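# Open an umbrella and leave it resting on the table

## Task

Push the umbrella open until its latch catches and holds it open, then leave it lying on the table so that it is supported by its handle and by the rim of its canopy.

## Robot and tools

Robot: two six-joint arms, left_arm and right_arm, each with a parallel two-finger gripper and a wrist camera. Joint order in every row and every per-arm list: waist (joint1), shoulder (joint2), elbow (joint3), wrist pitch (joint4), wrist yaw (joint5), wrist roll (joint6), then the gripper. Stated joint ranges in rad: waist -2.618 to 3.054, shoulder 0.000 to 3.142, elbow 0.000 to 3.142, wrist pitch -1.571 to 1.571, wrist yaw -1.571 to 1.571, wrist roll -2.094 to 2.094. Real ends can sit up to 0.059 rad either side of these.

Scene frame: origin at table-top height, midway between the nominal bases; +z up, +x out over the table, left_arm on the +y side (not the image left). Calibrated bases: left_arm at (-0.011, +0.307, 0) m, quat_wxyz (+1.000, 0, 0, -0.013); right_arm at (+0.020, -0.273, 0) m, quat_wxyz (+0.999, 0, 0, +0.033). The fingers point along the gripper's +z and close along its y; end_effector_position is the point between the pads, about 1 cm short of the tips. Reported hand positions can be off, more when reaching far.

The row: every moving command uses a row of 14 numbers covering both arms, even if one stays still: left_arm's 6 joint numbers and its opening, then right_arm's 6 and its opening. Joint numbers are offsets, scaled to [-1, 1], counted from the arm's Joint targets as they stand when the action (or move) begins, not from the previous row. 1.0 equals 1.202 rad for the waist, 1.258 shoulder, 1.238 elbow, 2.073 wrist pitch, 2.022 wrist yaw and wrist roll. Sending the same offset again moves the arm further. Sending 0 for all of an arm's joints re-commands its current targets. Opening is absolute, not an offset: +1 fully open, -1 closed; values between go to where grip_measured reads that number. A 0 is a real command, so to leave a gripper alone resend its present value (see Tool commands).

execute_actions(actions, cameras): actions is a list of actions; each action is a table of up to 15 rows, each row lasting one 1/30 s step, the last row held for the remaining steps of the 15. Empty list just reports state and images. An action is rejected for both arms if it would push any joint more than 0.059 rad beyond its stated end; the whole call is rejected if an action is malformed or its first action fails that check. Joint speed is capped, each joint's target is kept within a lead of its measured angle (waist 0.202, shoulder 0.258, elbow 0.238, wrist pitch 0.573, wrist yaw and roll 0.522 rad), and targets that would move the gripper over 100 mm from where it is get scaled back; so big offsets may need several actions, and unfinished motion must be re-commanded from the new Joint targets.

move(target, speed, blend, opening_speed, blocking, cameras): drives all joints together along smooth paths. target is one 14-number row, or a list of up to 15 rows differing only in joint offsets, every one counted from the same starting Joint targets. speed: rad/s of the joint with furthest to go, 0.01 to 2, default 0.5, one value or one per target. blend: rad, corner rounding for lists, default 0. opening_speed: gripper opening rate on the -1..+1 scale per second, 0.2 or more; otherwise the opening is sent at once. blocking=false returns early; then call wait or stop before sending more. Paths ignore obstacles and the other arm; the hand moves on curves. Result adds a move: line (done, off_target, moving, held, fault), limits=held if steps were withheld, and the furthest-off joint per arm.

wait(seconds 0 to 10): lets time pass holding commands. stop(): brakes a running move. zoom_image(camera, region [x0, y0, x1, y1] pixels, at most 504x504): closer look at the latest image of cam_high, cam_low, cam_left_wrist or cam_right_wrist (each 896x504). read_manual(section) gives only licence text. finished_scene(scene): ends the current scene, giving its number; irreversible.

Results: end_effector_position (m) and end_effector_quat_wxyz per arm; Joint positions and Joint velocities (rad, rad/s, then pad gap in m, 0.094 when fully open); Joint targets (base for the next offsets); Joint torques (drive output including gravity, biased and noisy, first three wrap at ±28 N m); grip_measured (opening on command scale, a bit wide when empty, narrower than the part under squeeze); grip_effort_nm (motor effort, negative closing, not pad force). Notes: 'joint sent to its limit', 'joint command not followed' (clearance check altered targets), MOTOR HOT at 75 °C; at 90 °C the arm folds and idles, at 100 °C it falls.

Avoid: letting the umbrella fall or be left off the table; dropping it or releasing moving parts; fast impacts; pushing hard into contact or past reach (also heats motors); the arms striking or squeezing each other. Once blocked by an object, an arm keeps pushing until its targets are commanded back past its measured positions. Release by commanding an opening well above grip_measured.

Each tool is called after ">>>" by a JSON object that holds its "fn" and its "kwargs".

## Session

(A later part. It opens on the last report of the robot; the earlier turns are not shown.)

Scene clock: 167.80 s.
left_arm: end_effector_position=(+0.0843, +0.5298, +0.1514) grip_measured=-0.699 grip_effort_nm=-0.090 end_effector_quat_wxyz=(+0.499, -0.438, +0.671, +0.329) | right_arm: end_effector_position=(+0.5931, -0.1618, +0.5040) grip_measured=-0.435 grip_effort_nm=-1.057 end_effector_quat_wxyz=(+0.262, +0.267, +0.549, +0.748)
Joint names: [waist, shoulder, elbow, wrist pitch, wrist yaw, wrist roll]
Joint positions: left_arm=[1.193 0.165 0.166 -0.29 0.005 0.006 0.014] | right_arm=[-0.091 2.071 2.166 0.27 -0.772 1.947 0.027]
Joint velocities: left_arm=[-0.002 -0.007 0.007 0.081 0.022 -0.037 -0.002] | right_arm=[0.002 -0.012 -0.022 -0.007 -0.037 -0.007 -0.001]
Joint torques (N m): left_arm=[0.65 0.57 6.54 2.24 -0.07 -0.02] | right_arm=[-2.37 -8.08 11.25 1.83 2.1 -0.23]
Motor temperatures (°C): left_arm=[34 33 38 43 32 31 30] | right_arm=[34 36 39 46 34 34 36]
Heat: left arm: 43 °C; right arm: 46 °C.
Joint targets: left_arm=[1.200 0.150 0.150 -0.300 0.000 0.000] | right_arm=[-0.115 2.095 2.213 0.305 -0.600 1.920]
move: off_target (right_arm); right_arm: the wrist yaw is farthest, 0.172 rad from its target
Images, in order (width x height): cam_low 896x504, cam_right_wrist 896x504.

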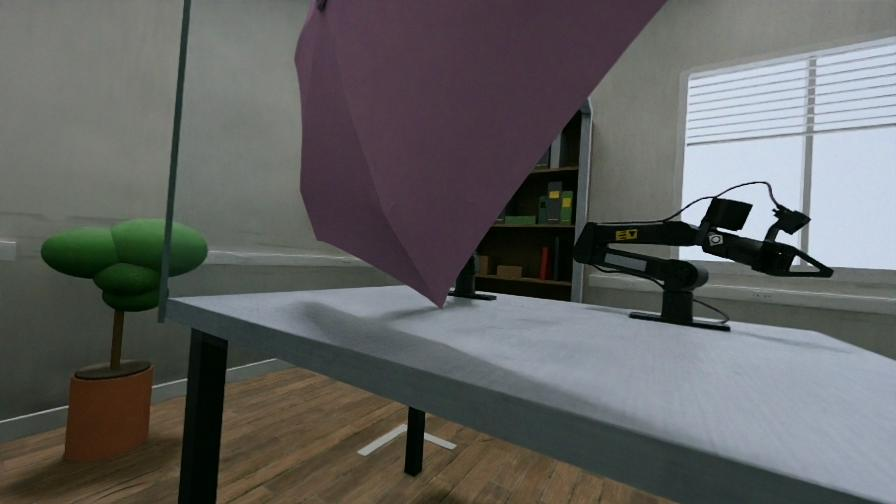

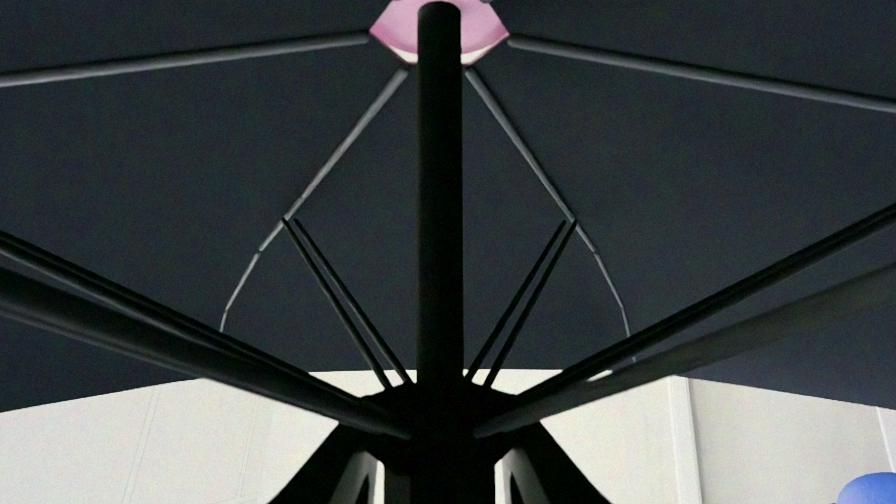

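>>> {"fn": "move", "kwargs": {"target": [0,0,0,0,0,0,-0.7, -0.008,0.032,0.024,0.01,0.05,-0.005,-0.9], "speed": 0.3, "cameras": ["cam_right_wrist"]}}

>>> {"fn": "zoom_image", "kwargs": {"camera": "cam_right_wrist", "region": [300, 0, 600, 170]}}

Scene clock: 170.97 s.
left_arm: end_effector_position=(+0.0843, +0.5298, +0.1514) grip_measured=-0.699 grip_effort_nm=-0.081 end_effector_quat_wxyz=(+0.499, -0.438, +0.671, +0.329) | right_arm: end_effector_position=(+0.5944, -0.1617, +0.5052) grip_measured=-0.435 grip_effort_nm=-1.062 end_effector_quat_wxyz=(+0.259, +0.266, +0.549, +0.749)
Joint names: [waist, shoulder, elbow, wrist pitch, wrist yaw, wrist roll]
Joint positions: left_arm=[1.193 0.165 0.166 -0.29 0.005 0.006 0.014] | right_arm=[-0.092 2.085 2.192 0.259 -0.779 1.952 0.027]
Joint velocities: left_arm=[0.007 -0.002 -0.002 -0.022 0.051 -0.022 0] | right_arm=[-0.022 0.017 -0.007 -0.051 0.051 0.007 0]
Joint torques (N m): left_arm=[0.66 0.57 6.56 2.25 -0.07 -0.03] | right_arm=[-3.21 -6.06 11.47 2.11 3.3 -0.39]
Motor temperatures (°C): left_arm=[34 33 38 43 32 31 30] | right_arm=[34 36 38 46 35 34 36]
Heat: left arm: 43 °C; right arm: 46 °C.
Joint targets: left_arm=[1.200 0.150 0.150 -0.300 0.000 0.000] | right_arm=[-0.124 2.136 2.242 0.325 -0.499 1.910]
move: off_target (right_arm); right_arm: the wrist yaw is farthest, 0.280 rad from its target
Images, in order (width x height): cam_right_wrist 896x504.

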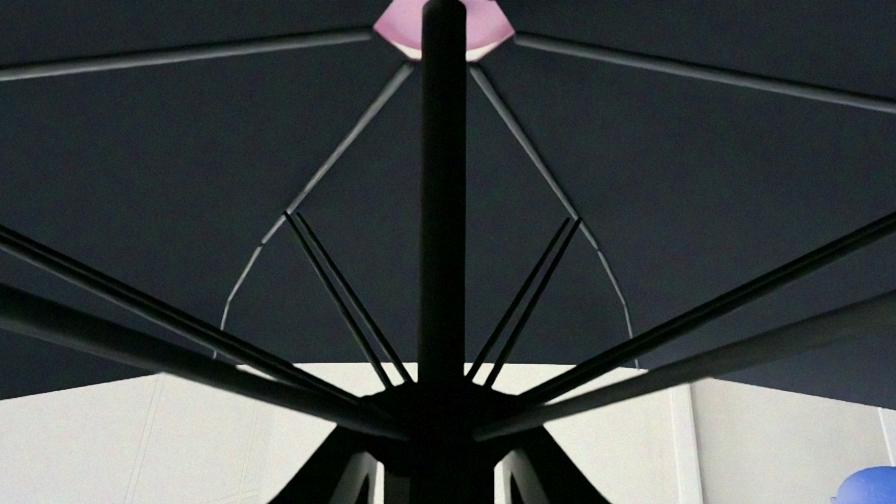

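Scaled by 1.680 from the camera's 896x504 image, which has a finer 1280x720 frame.

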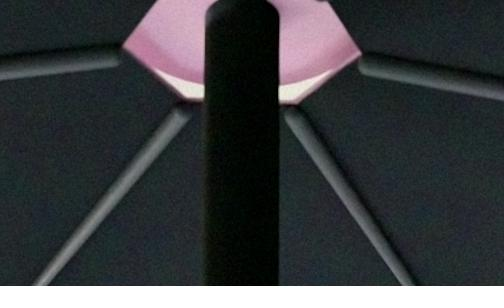

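>>> {"fn": "move", "kwargs": {"target": [0,0,0,0,0,0,-0.7, 0.0125,-0.1876,-0.252,-0.0072,-0.1489,0.0198,-0.9], "speed": 0.3, "cameras": ["cam_right_wrist", "cam_low"]}}

Scene clock: 176.33 s.
left_arm: end_effector_position=(+0.0843, +0.5298, +0.1514) grip_measured=-0.699 grip_effort_nm=-0.071 end_effector_quat_wxyz=(+0.499, -0.438, +0.671, +0.329) | right_arm: end_effector_position=(+0.5747, -0.1655, +0.4778) grip_measured=-0.435 grip_effort_nm=-1.067 end_effector_quat_wxyz=(+0.241, +0.288, +0.563, +0.736)
Joint names: [waist, shoulder, elbow, wrist pitch, wrist yaw, wrist roll]
Joint positions: left_arm=[1.193 0.165 0.166 -0.29 0.005 0.006 0.014] | right_arm=[-0.104 1.95 1.943 0.296 -0.798 1.937 0.027]
Joint velocities: left_arm=[0.012 0.002 -0.012 -0.037 0.007 -0.007 0] | right_arm=[0.002 0.002 -0.002 0.022 -0.007 -0.037 -0.002]
Joint torques (N m): left_arm=[0.64 0.58 6.56 2.25 -0.07 -0.02] | right_arm=[-0.5 -13.18 6.22 1.69 0.08 0.14]
Motor temperatures (°C): left_arm=[34 33 38 44 32 31 30] | right_arm=[34 36 38 45 37 34 36]
Heat: left arm: 44 °C; right arm: 45 °C.
Joint targets: left_arm=[1.200 0.150 0.150 -0.300 0.000 0.000] | right_arm=[-0.109 1.900 1.930 0.311 -0.800 1.949]
move: off_target (right_arm); right_arm: the shoulder is farthest, 0.050 rad from its target
Images, in order (width x height): cam_low 896x504, cam_right_wrist 896x504.

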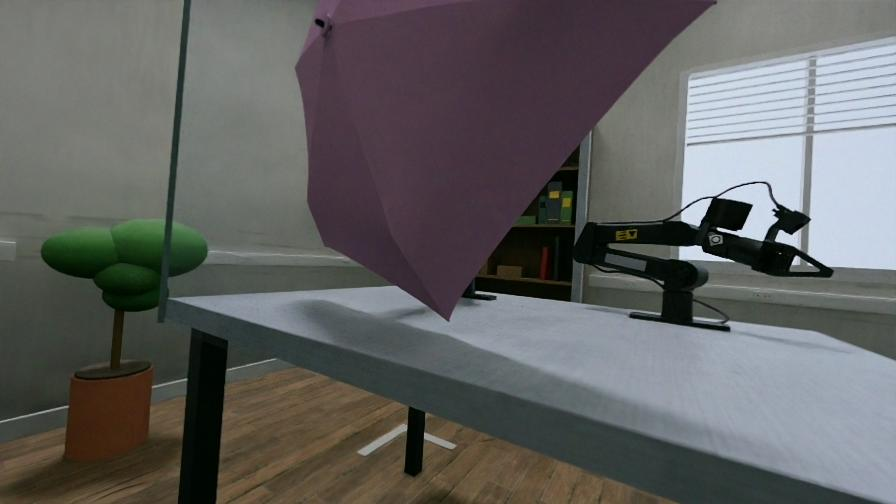

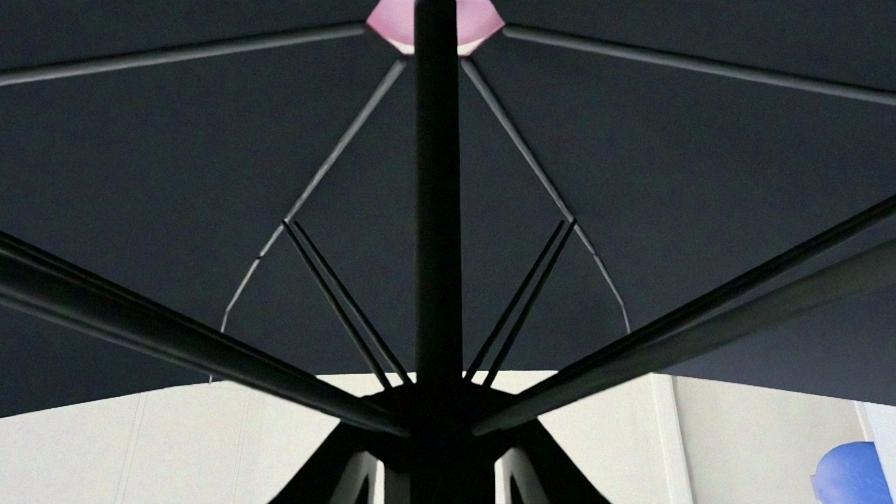

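>>> {"fn": "move", "kwargs": {"target": [[0,0,0,0,0,0,-0.7, 0.0275,-0.0588,0.0606,-0.0415,0.0025,-0.0865,-0.9],[0,0,0,0,0,0,-0.7, 0.2404,-0.4094,-0.3312,-0.0535,0.1261,-0.3605,-0.9]], "blend": 0.05, "speed": 0.35, "cameras": ["cam_right_wrist", "cam_low"]}}

Scene clock: 224.93 s.
left_arm: end_effector_position=(+0.0843, +0.5298, +0.1514) grip_measured=-0.699 grip_effort_nm=-0.085 end_effector_quat_wxyz=(+0.499, -0.438, +0.671, +0.329) | right_arm: end_effector_position=(+0.4116, -0.0764, +0.5318) grip_measured=-0.435 grip_effort_nm=-1.053 end_effector_quat_wxyz=(+0.463, +0.070, +0.610, +0.639)
Joint names: [waist, shoulder, elbow, wrist pitch, wrist yaw, wrist roll]
Joint positions: left_arm=[1.193 0.165 0.166 -0.29 0.005 0.006 0.014] | right_arm=[0.177 1.417 1.533 0.18 -0.567 1.22 0.027]
Joint velocities: left_arm=[-0.022 0.002 -0.002 -0.007 0.081 -0.007 0] | right_arm=[0.012 0.007 -0.012 0.007 0.007 0.007 0]
Joint torques (N m): left_arm=[0.65 0.57 6.53 2.24 -0.07 -0.02] | right_arm=[0.31 -7.42 6.04 1.81 0.33 -0.01]
Motor temperatures (°C): left_arm=[34 33 39 45 32 31 30] | right_arm=[34 43 36 45 34 34 37]
Heat: left arm: 45 °C; right arm: 45 °C.
Joint targets: left_arm=[1.200 0.150 0.150 -0.300 0.000 0.000] | right_arm=[0.180 1.385 1.520 0.199 -0.545 1.220]
move: done
Images, in order (width x height): cam_low 896x504, cam_right_wrist 896x504.

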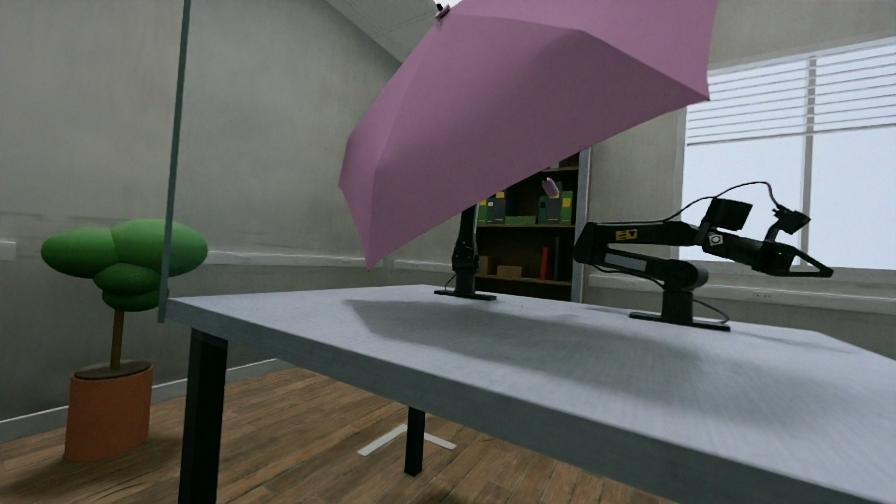

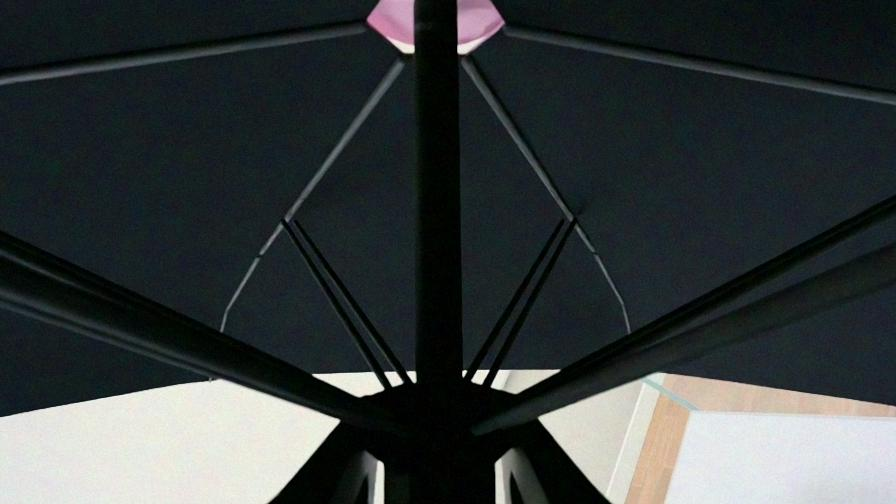

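>>> {"fn": "move", "kwargs": {"target": [[0,0,0,0,0,0,-0.7, 0.2970,-0.2027,-0.5695,0.1958,0.2349,-0.2572,-0.9],[0,0,0,0,0,0,-0.7, 0.3053,-0.1073,-0.8037,0.3816,0.2399,-0.2587,-0.9]], "blend": 0.05, "speed": 0.35, "cameras": ["cam_right_wrist", "cam_low", "cam_high"]}}

Scene clock: 233.27 s.
left_arm: end_effector_position=(+0.0843, +0.5298, +0.1514) grip_measured=-0.699 grip_effort_nm=-0.076 end_effector_quat_wxyz=(+0.499, -0.438, +0.671, +0.329) | right_arm: end_effector_position=(+0.3389, -0.0352, +0.3347) grip_measured=-0.435 grip_effort_nm=-1.067 end_effector_quat_wxyz=(+0.633, -0.007, +0.591, +0.501)
Joint names: [waist, shoulder, elbow, wrist pitch, wrist yaw, wrist roll]
Joint positions: left_arm=[1.193 0.165 0.166 -0.29 0.005 0.006 0.014] | right_arm=[0.541 1.235 0.551 0.991 -0.07 0.681 0.027]
Joint velocities: left_arm=[-0.002 -0.002 0.002 0.022 -0.007 -0.037 0] | right_arm=[-0.002 0.022 -0.012 -0.022 -0.051 -0.007 0.001]
Joint torques (N m): left_arm=[0.62 0.58 6.53 2.25 -0.07 -0.03] | right_arm=[0.51 -2.36 5 1.7 0.12 0.18]
Motor temperatures (°C): left_arm=[34 33 39 45 32 31 30] | right_arm=[34 41 36 45 34 34 37]
Heat: left arm: 45 °C; right arm: 45 °C.
Joint targets: left_arm=[1.200 0.150 0.150 -0.300 0.000 0.000] | right_arm=[0.547 1.249 0.526 0.991 -0.060 0.698]
move: done
Images, in order (width x height): cam_high 896x504, cam_low 896x504, cam_right_wrist 896x504.

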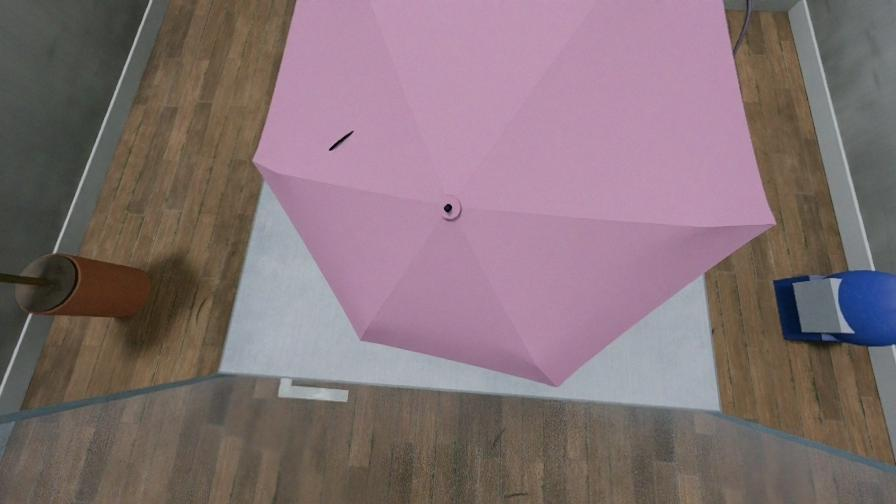

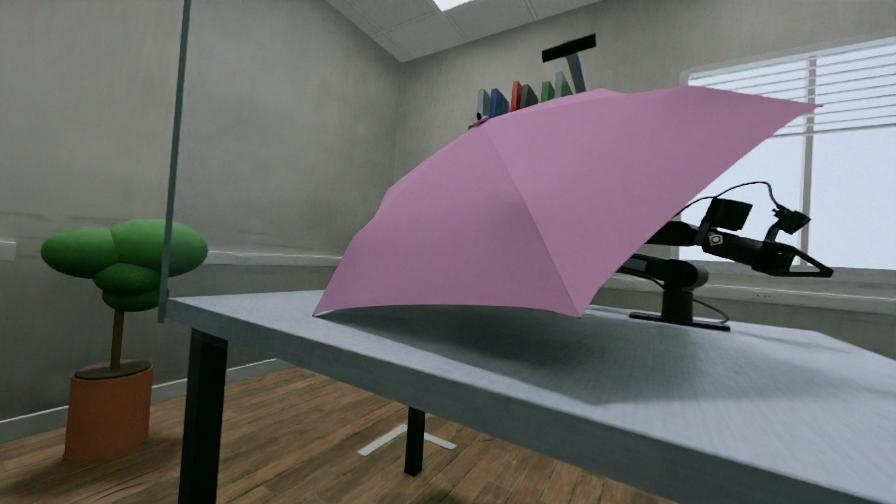

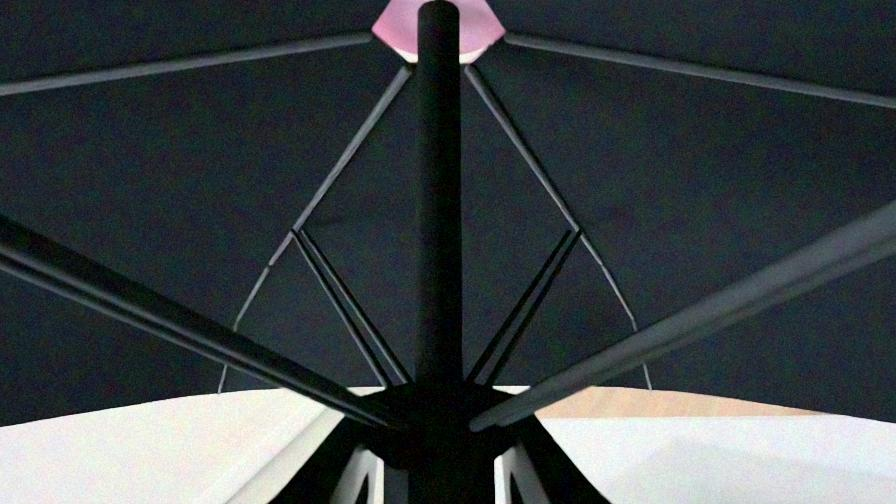

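>>> {"fn": "move", "kwargs": {"target": [0,0,0,0,0,0,-0.7, 0,0.0318,-0.0291,0.0251,0,0.005,-0.9], "speed": 0.15, "cameras": ["cam_low", "cam_right_wrist"]}}

>>> {"fn": "zoom_image", "kwargs": {"camera": "cam_low", "region": [290, 230, 670, 400]}}

Scene clock: 252.03 s.
left_arm: end_effector_position=(+0.0843, +0.5298, +0.1514) grip_measured=-0.699 grip_effort_nm=-0.081 end_effector_quat_wxyz=(+0.499, -0.438, +0.671, +0.329) | right_arm: end_effector_position=(+0.3376, -0.0370, +0.3341) grip_measured=-0.435 grip_effort_nm=-1.067 end_effector_quat_wxyz=(+0.640, -0.002, +0.573, +0.511)
Joint names: [waist, shoulder, elbow, wrist pitch, wrist yaw, wrist roll]
Joint positions: left_arm=[1.193 0.165 0.166 -0.29 0.005 0.006 0.014] | right_arm=[0.541 1.267 0.524 1.093 -0.066 0.694 0.027]
Joint velocities: left_arm=[-0.022 -0.012 -0.017 -0.007 -0.022 0.051 0.001] | right_arm=[-0.017 0.007 -0.002 -0.007 -0.066 0.007 0]
Joint torques (N m): left_arm=[0.65 0.58 6.54 2.25 -0.07 -0.03] | right_arm=[0.55 -1.83 4.08 1.23 0.08 0.16]
Motor temperatures (°C): left_arm=[34 33 39 46 32 31 30] | right_arm=[34 37 36 45 34 34 37]
Heat: left arm: 46 °C; right arm: 45 °C.
Joint targets: left_arm=[1.200 0.150 0.150 -0.300 0.000 0.000] | right_arm=[0.547 1.290 0.490 1.043 -0.060 0.707]
move: off_target (right_arm); right_arm: the wrist pitch is farthest, 0.050 rad from its target
Images, in order (width x height): cam_low 896x504, cam_right_wrist 896x504.

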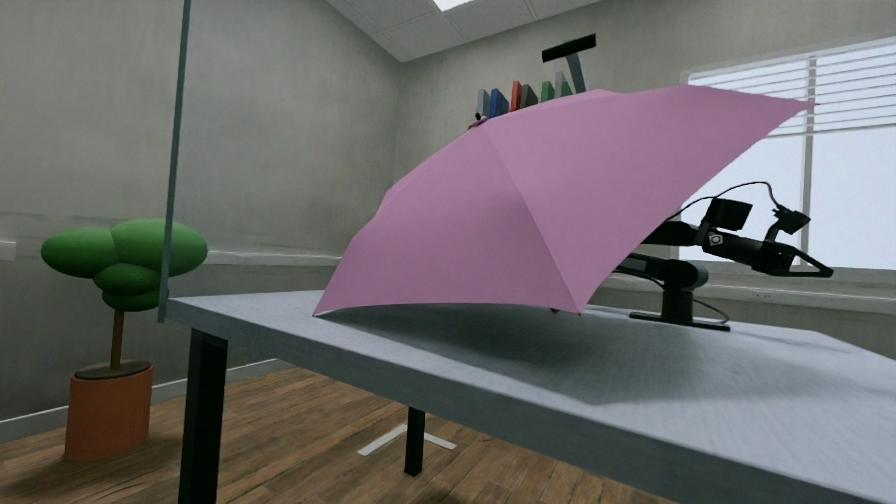

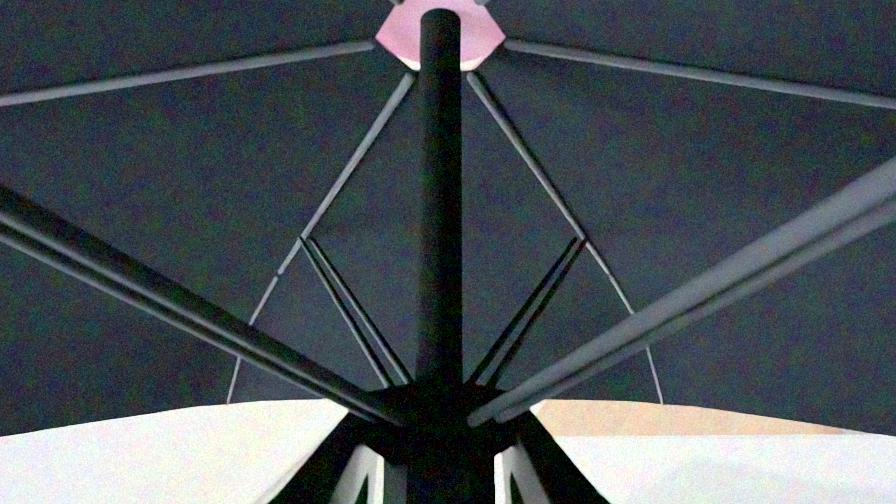

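Scaled by 1.326 from the camera's 896x504 image, which has a finer 1280x720 frame.

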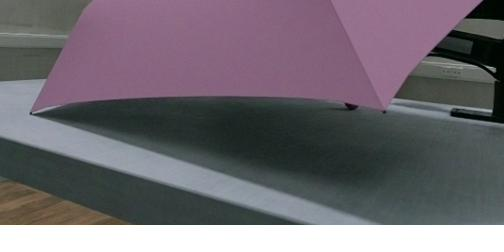

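>>> {"fn": "zoom_image", "kwargs": {"camera": "cam_low", "region": [480, 250, 760, 504]}}

>>> {"fn": "zoom_image", "kwargs": {"camera": "cam_low", "region": [290, 270, 430, 370]}}

Scaled by 1.800 from the camera's 896x504 image, which has a finer 1280x720 frame.

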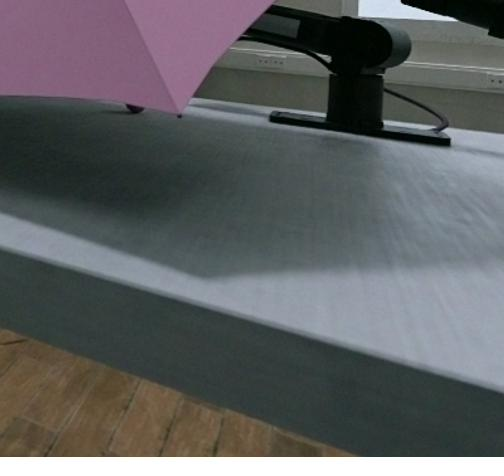

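Scaled by 3.600 from the camera's 896x504 image, which has a finer 1280x720 frame.

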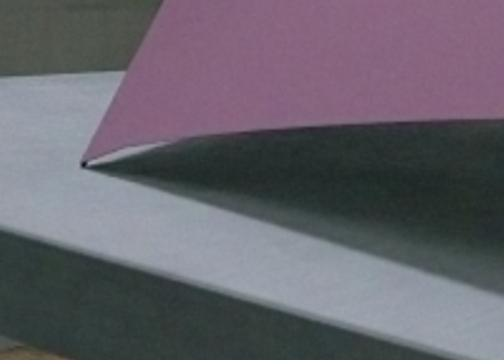

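>>> {"fn": "move", "kwargs": {"target": [[0,0,0,0,0,0,-0.7, 0,-0.0437,0.0404,-0.0449,0,-0.0035,-0.9],[0,0,0,0,0,0,-0.7, 0.1123,-0.1113,0.1212,-0.1269,0.1360,-0.1098,-0.9]], "blend": 0.03, "speed": 0.3, "cameras": ["cam_low", "cam_high", "cam_right_wrist"]}}

>>> {"fn": "zoom_image", "kwargs": {"camera": "cam_low", "region": [270, 230, 690, 470]}}

Scene clock: 322.03 s.
left_arm: end_effector_position=(+0.0843, +0.5298, +0.1514) grip_measured=-0.699 grip_effort_nm=-0.081 end_effector_quat_wxyz=(+0.499, -0.438, +0.671, +0.329) | right_arm: end_effector_position=(+0.3363, -0.0323, +0.3294) grip_measured=-0.435 grip_effort_nm=-1.057 end_effector_quat_wxyz=(+0.659, +0.018, +0.632, +0.407)
Joint names: [waist, shoulder, elbow, wrist pitch, wrist yaw, wrist roll]
Joint positions: left_arm=[1.193 0.165 0.166 -0.29 0.005 0.006 0.014] | right_arm=[0.678 1.173 0.6 0.779 0.214 0.538 0.027]
Joint velocities: left_arm=[-0.002 0.002 0.007 -0.022 0.066 -0.081 0] | right_arm=[-0.002 -0.002 -0.002 -0.037 0.022 0.007 -0.001]
Joint torques (N m): left_arm=[0.65 0.57 6.54 2.25 -0.07 -0.02] | right_arm=[0.4 -5.05 10.97 1.79 -0.04 -0.51]
Motor temperatures (°C): left_arm=[34 33 39 47 32 31 30] | right_arm=[34 35 35 41 33 34 37]
Heat: left arm: 47 °C; right arm: 41 °C.
Joint targets: left_arm=[1.200 0.150 0.150 -0.300 0.000 0.000] | right_arm=[0.681 1.150 0.639 0.779 0.215 0.485]
move: off_target (right_arm); right_arm: the wrist roll is farthest, 0.053 rad from its target
Images, in order (width x height): cam_high 896x504, cam_low 896x504, cam_right_wrist 896x504.

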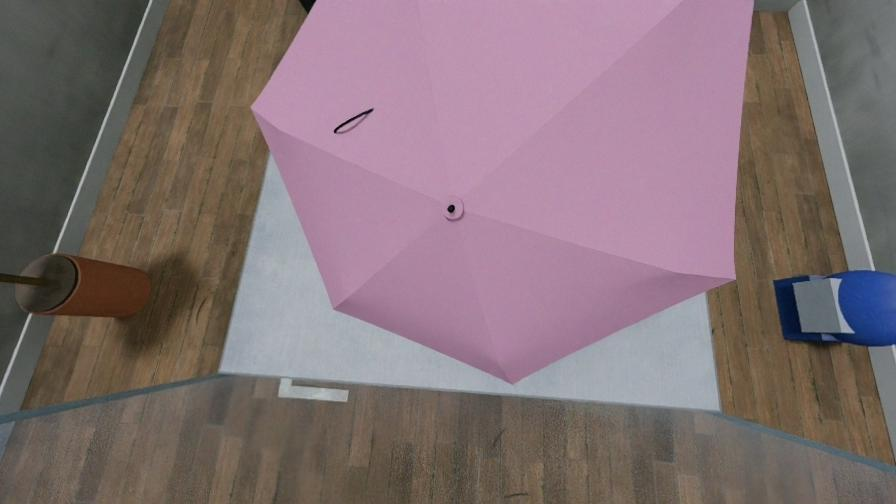

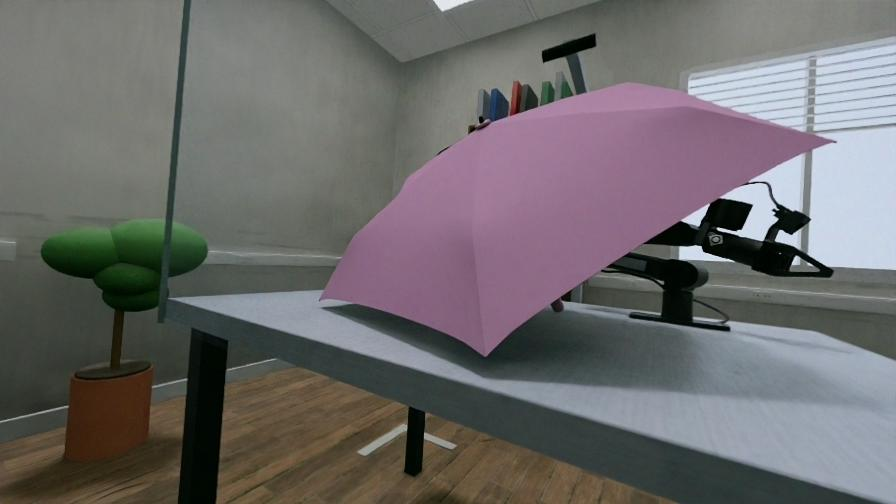

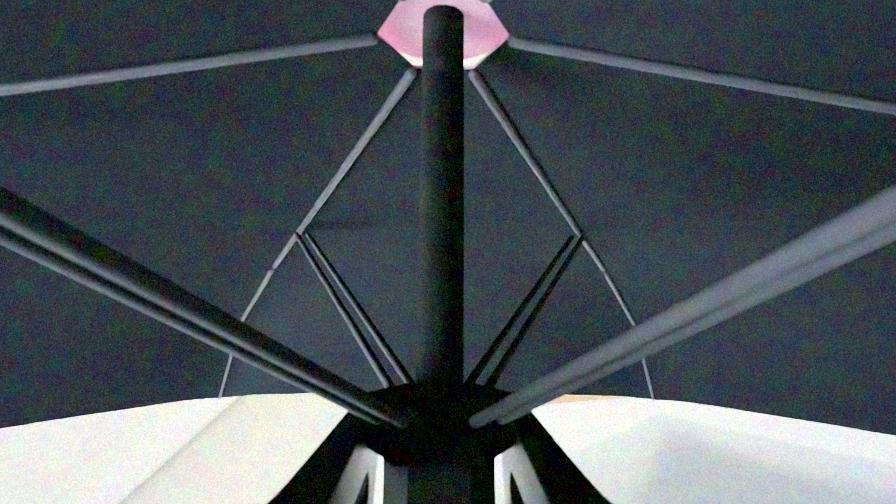

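Scaled by 1.200 from the camera's 896x504 image, which has a finer 1280x720 frame.

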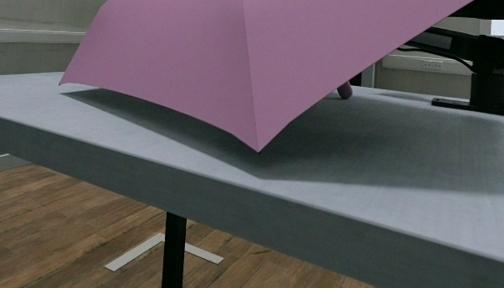

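>>> {"fn": "move", "kwargs": {"target": [0,0,0,0,0,0,-0.7, -0.0865,0.0835,-0.0598,0.0584,-0.1632,0.0470,-0.9], "speed": 0.25, "cameras": ["cam_low", "cam_high"]}}

>>> {"fn": "zoom_image", "kwargs": {"camera": "cam_low", "region": [270, 230, 690, 470]}}

Scene clock: 373.80 s.
left_arm: end_effector_position=(+0.0843, +0.5298, +0.1514) grip_measured=-0.699 grip_effort_nm=-0.085 end_effector_quat_wxyz=(+0.499, -0.438, +0.671, +0.329) | right_arm: end_effector_position=(+0.3377, -0.0183, +0.3289) grip_measured=-0.435 grip_effort_nm=-1.057 end_effector_quat_wxyz=(+0.623, -0.031, +0.613, +0.485)
Joint names: [waist, shoulder, elbow, wrist pitch, wrist yaw, wrist roll]
Joint positions: left_arm=[1.193 0.165 0.166 -0.29 0.005 0.006 0.014] | right_arm=[0.58 1.243 0.592 0.9 -0.064 0.626 0.027]
Joint velocities: left_arm=[0.002 0.002 0.002 0.095 -0.022 0.022 0] | right_arm=[0.022 -0.007 -0.017 0.007 0.007 0.037 0]
Joint torques (N m): left_arm=[0.64 0.55 6.54 2.25 -0.07 -0.02] | right_arm=[-0.25 -2.69 5.08 1.76 -0.55 -0.44]
Motor temperatures (°C): left_arm=[34 33 39 48 32 31 30] | right_arm=[34 35 36 43 33 35 37]
Heat: left arm: 48 °C; right arm: 43 °C.
Joint targets: left_arm=[1.200 0.150 0.150 -0.300 0.000 0.000] | right_arm=[0.577 1.255 0.565 0.901 -0.115 0.580]
move: off_target (right_arm); right_arm: the wrist yaw is farthest, 0.051 rad from its target
Images, in order (width x height): cam_high 896x504, cam_low 896x504.

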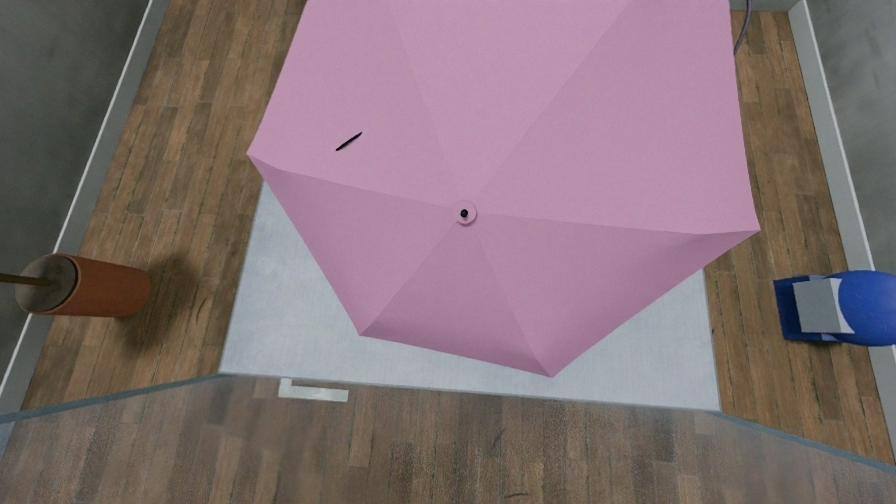

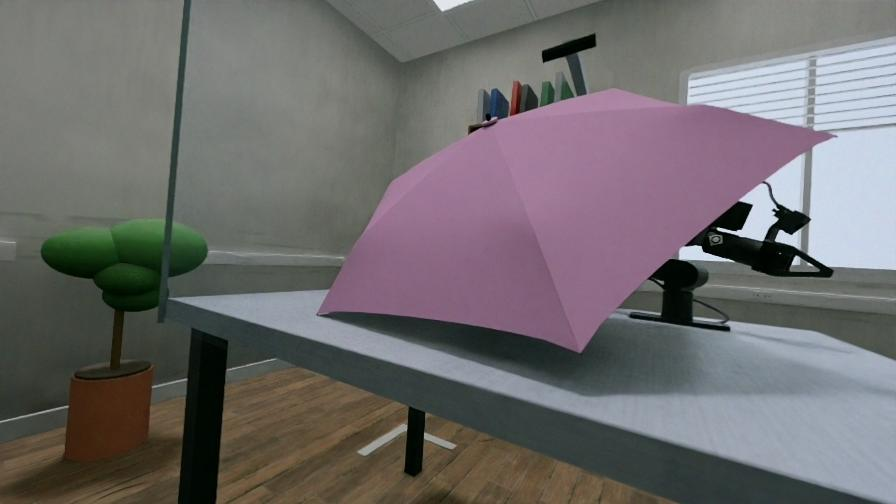

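Scaled by 1.200 from the camera's 896x504 image, which has a finer 1280x720 frame.

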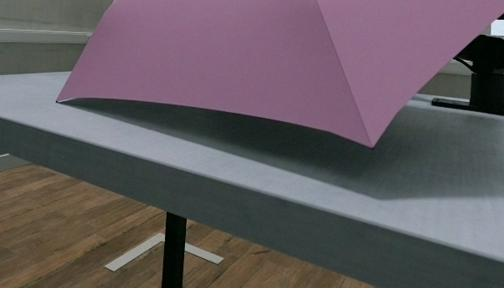

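>>> {"fn": "move", "kwargs": {"target": [0,0,0,0,0,0,-0.7, -0.0017,-0.0159,0.0081,-0.0053,-0.0247,-0.0272,-0.9], "speed": 0.25, "cameras": ["cam_low"]}}

>>> {"fn": "zoom_image", "kwargs": {"camera": "cam_low", "region": [270, 230, 690, 470]}}

Scene clock: 382.70 s.
left_arm: end_effector_position=(+0.0843, +0.5298, +0.1514) grip_measured=-0.699 grip_effort_nm=-0.085 end_effector_quat_wxyz=(+0.499, -0.438, +0.671, +0.329) | right_arm: end_effector_position=(+0.3338, -0.0142, +0.3295) grip_measured=-0.435 grip_effort_nm=-1.053 end_effector_quat_wxyz=(+0.618, -0.046, +0.611, +0.492)
Joint names: [waist, shoulder, elbow, wrist pitch, wrist yaw, wrist roll]
Joint positions: left_arm=[1.193 0.165 0.166 -0.29 0.005 0.006 0.014] | right_arm=[0.577 1.243 0.592 0.904 -0.101 0.624 0.027]
Joint velocities: left_arm=[-0.007 -0.002 -0.022 -0.037 -0.051 0.007 0] | right_arm=[0.002 0.012 0.002 0.037 -0.154 0.037 -0.001]
Joint torques (N m): left_arm=[0.65 0.58 6.54 2.25 -0.07 -0.02] | right_arm=[-0.2 -4.19 5.89 1.63 -0.71 -0.95]
Motor temperatures (°C): left_arm=[34 33 39 48 32 31 30] | right_arm=[34 35 36 44 33 35 37]
Heat: left arm: 48 °C; right arm: 44 °C.
Joint targets: left_arm=[1.200 0.150 0.150 -0.300 0.000 0.000] | right_arm=[0.575 1.235 0.576 0.889 -0.165 0.526]
move: off_target (right_arm); right_arm: the wrist roll is farthest, 0.099 rad from its target
Images, in order (width x height): cam_low 896x504.

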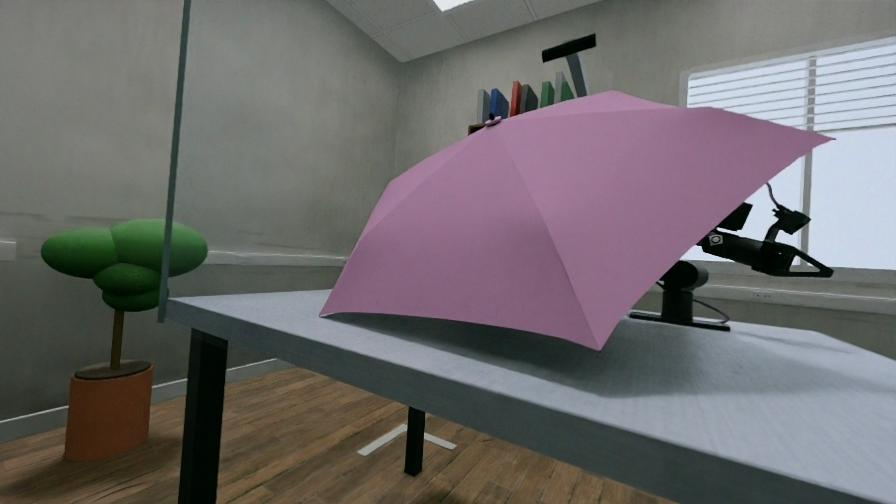

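Scaled by 1.200 from the camera's 896x504 image, which has a finer 1280x720 frame.

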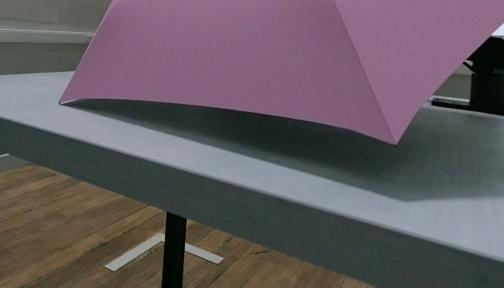

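>>> {"fn": "move", "kwargs": {"target": [0,0,0,0,0,0,-0.7, 0,-0.0159,0.0153,-0.0092,0,-0.0178,-0.9], "speed": 0.3, "cameras": ["cam_low", "cam_right_wrist"]}}

>>> {"fn": "zoom_image", "kwargs": {"camera": "cam_low", "region": [270, 230, 690, 470]}}

Scene clock: 398.93 s.
left_arm: end_effector_position=(+0.0843, +0.5298, +0.1514) grip_measured=-0.699 grip_effort_nm=-0.085 end_effector_quat_wxyz=(+0.499, -0.438, +0.671, +0.329) | right_arm: end_effector_position=(+0.3310, -0.0145, +0.3329) grip_measured=-0.435 grip_effort_nm=-1.062 end_effector_quat_wxyz=(+0.621, -0.053, +0.608, +0.491)
Joint names: [waist, shoulder, elbow, wrist pitch, wrist yaw, wrist roll]
Joint positions: left_arm=[1.193 0.165 0.166 -0.29 0.005 0.006 0.014] | right_arm=[0.577 1.231 0.592 0.898 -0.109 0.611 0.027]
Joint velocities: left_arm=[-0.002 -0.007 0.007 -0.037 -0.007 0.095 -0.002] | right_arm=[0.002 -0.002 0.007 0.037 -0.051 -0.022 0]
Joint torques (N m): left_arm=[0.65 0.57 6.54 2.25 -0.07 -0.02] | right_arm=[-0.14 -4.72 7.5 1.49 -0.62 -1.18]
Motor temperatures (°C): left_arm=[34 33 39 48 32 31 30] | right_arm=[34 35 35 44 33 36 38]
Heat: left arm: 48 °C; right arm: 44 °C.
Joint targets: left_arm=[1.200 0.150 0.150 -0.300 0.000 0.000] | right_arm=[0.575 1.215 0.595 0.871 -0.165 0.490]
move: off_target (right_arm); right_arm: the wrist roll is farthest, 0.121 rad from its target
Images, in order (width x height): cam_low 896x504, cam_right_wrist 896x504.

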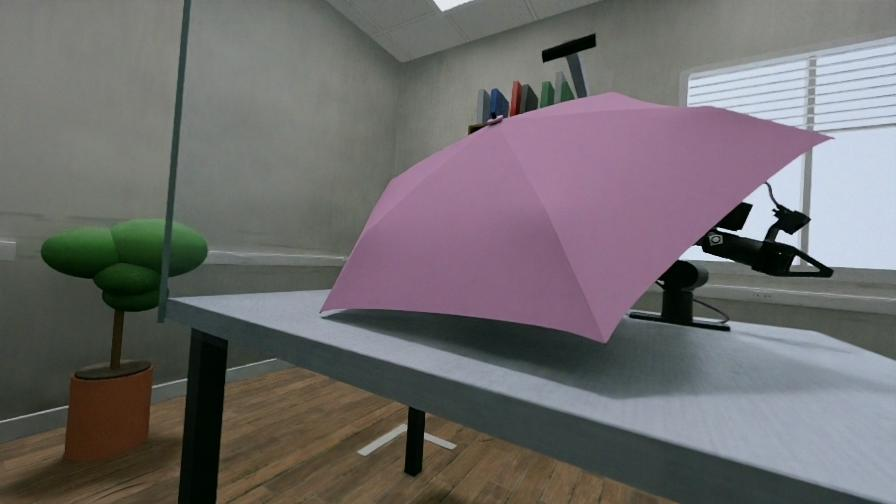

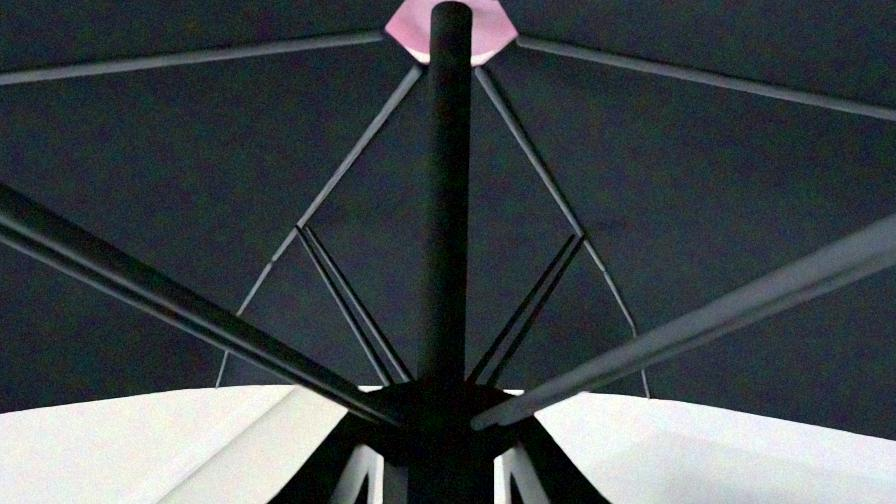

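Scaled by 1.200 from the camera's 896x504 image, which has a finer 1280x720 frame.

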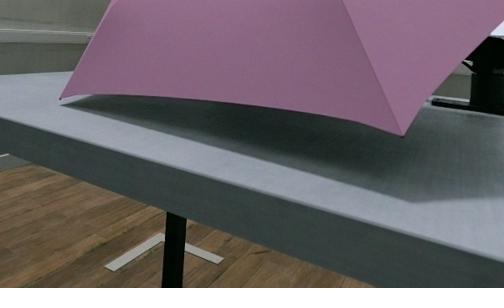

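>>> {"fn": "move", "kwargs": {"target": [0,0,0,0,0,0,-0.7, 0.0383,-0.0564,0.1131,-0.1269,0.0816,0.0445,-0.9], "speed": 0.25, "cameras": ["cam_low", "cam_right_wrist"]}}

>>> {"fn": "zoom_image", "kwargs": {"camera": "cam_low", "region": [270, 230, 690, 470]}}

Scene clock: 430.63 s.
left_arm: end_effector_position=(+0.0843, +0.5298, +0.1514) grip_measured=-0.699 grip_effort_nm=-0.095 end_effector_quat_wxyz=(+0.499, -0.438, +0.671, +0.329) | right_arm: end_effector_position=(+0.3345, -0.0112, +0.3301) grip_measured=-0.435 grip_effort_nm=-1.067 end_effector_quat_wxyz=(+0.600, -0.043, +0.663, +0.446)
Joint names: [waist, shoulder, elbow, wrist pitch, wrist yaw, wrist roll]
Joint positions: left_arm=[1.193 0.165 0.166 -0.29 0.005 0.006 0.014] | right_arm=[0.617 1.172 0.687 0.602 -0.021 0.577 0.027]
Joint velocities: left_arm=[0.007 -0.002 -0.017 -0.022 -0.037 -0.022 -0.001] | right_arm=[-0.017 -0.002 -0.002 -0.037 -0.051 -0.037 0.001]
Joint torques (N m): left_arm=[0.64 0.57 6.54 2.25 -0.07 -0.03] | right_arm=[0.5 -5.53 11.81 1.87 0.24 0.05]
Motor temperatures (°C): left_arm=[34 33 39 48 32 31 30] | right_arm=[34 35 36 44 33 37 38]
Heat: left arm: 48 °C; right arm: 44 °C.
Joint targets: left_arm=[1.200 0.150 0.150 -0.300 0.000 0.000] | right_arm=[0.621 1.144 0.735 0.607 0.000 0.580]
move: off_target (right_arm); right_arm: the elbow is farthest, 0.048 rad from its target
Images, in order (width x height): cam_low 896x504, cam_right_wrist 896x504.

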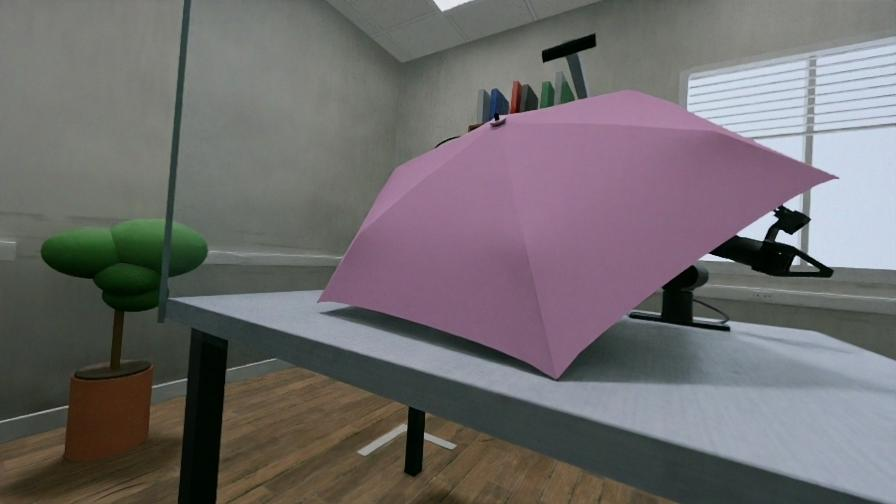

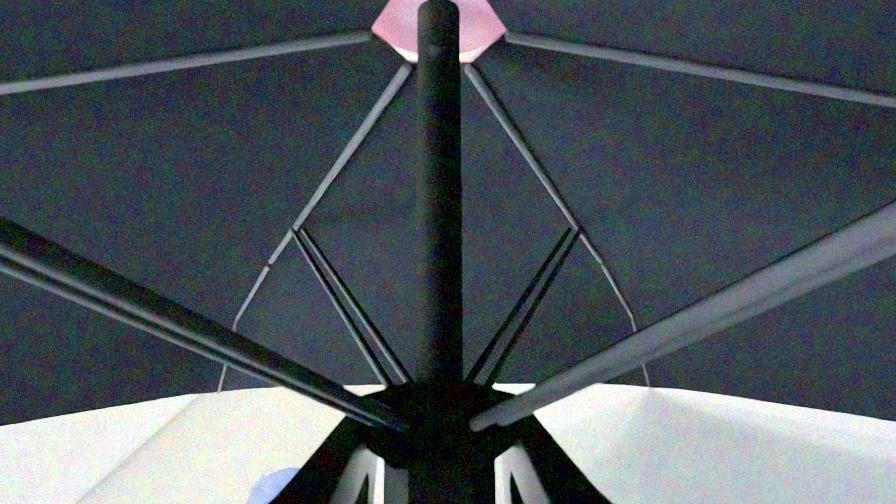

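Scaled by 1.200 from the camera's 896x504 image, which has a finer 1280x720 frame.

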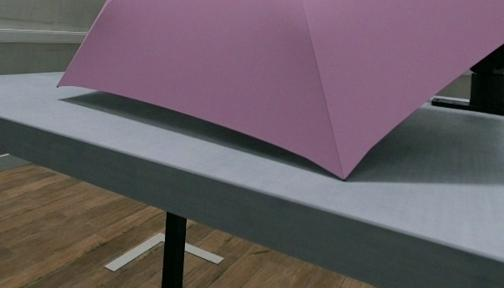

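>>> {"fn": "move", "kwargs": {"target": [0,0,0,0,0,0,-0.7, 0.0108,0.0167,-0.1664,0.1003,-0.0247,0.0025,-0.9], "speed": 0.2, "cameras": ["cam_low", "cam_right_wrist"]}}

>>> {"fn": "zoom_image", "kwargs": {"camera": "cam_low", "region": [270, 230, 690, 470]}}

Scene clock: 455.03 s.
left_arm: end_effector_position=(+0.0843, +0.5298, +0.1514) grip_measured=-0.699 grip_effort_nm=-0.090 end_effector_quat_wxyz=(+0.499, -0.438, +0.671, +0.329) | right_arm: end_effector_position=(+0.3222, -0.0177, +0.3218) grip_measured=-0.435 grip_effort_nm=-1.057 end_effector_quat_wxyz=(+0.615, -0.034, +0.628, +0.475)
Joint names: [waist, shoulder, elbow, wrist pitch, wrist yaw, wrist roll]
Joint positions: left_arm=[1.193 0.165 0.166 -0.29 0.005 0.006 0.014] | right_arm=[0.623 1.172 0.559 0.823 -0.021 0.607 0.027]
Joint velocities: left_arm=[-0.022 -0.007 -0.007 -0.007 0.037 -0.022 0] | right_arm=[0.002 0.027 0.002 0.051 -0.095 -0.081 0]
Joint torques (N m): left_arm=[0.66 0.58 6.53 2.24 -0.07 -0.02] | right_arm=[1.1 -3.62 4.85 1.7 -0.32 -0.19]
Motor temperatures (°C): left_arm=[34 33 39 49 32 31 30] | right_arm=[34 36 39 44 33 36 38]
Heat: left arm: 49 °C; right arm: 44 °C.
Joint targets: left_arm=[1.200 0.150 0.150 -0.300 0.000 0.000] | right_arm=[0.634 1.165 0.528 0.815 -0.050 0.585]
move: done
Images, in order (width x height): cam_low 896x504, cam_right_wrist 896x504.

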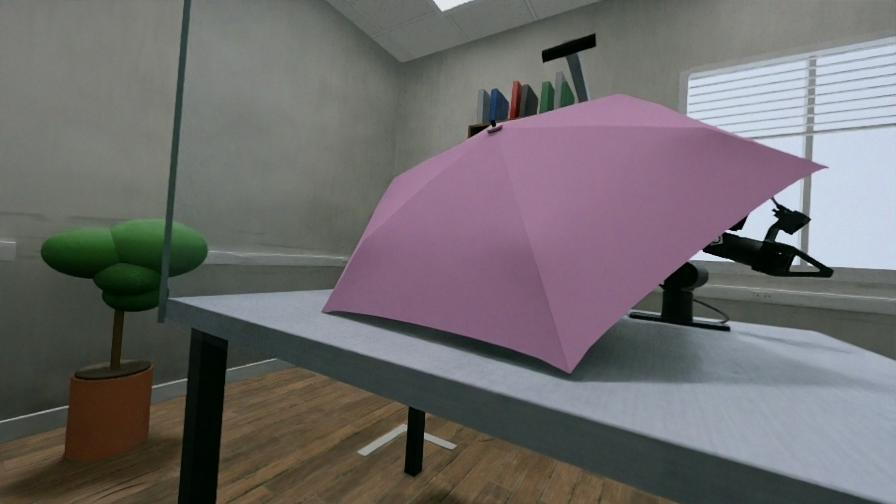

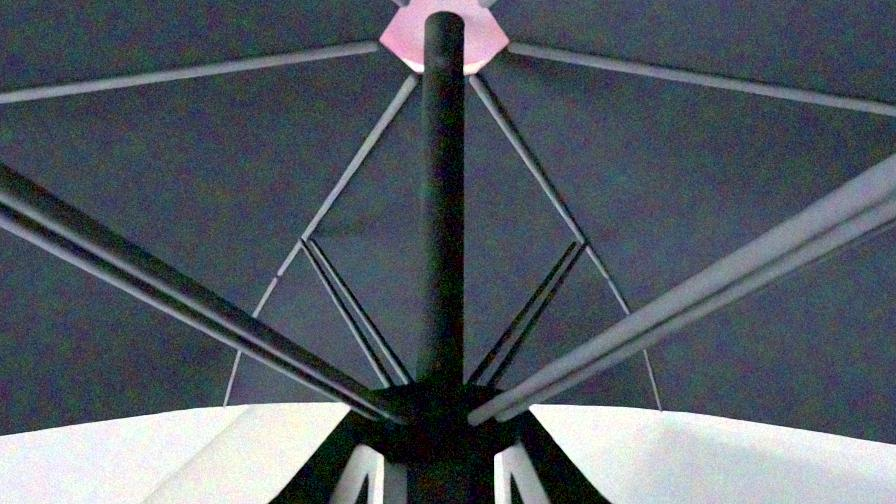

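Scaled by 1.200 from the camera's 896x504 image, which has a finer 1280x720 frame.

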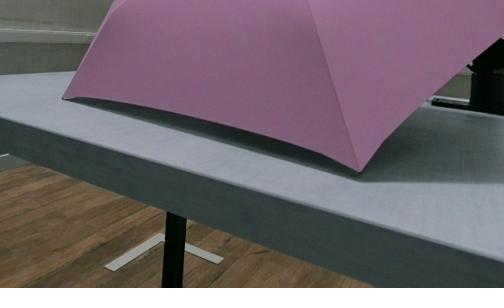

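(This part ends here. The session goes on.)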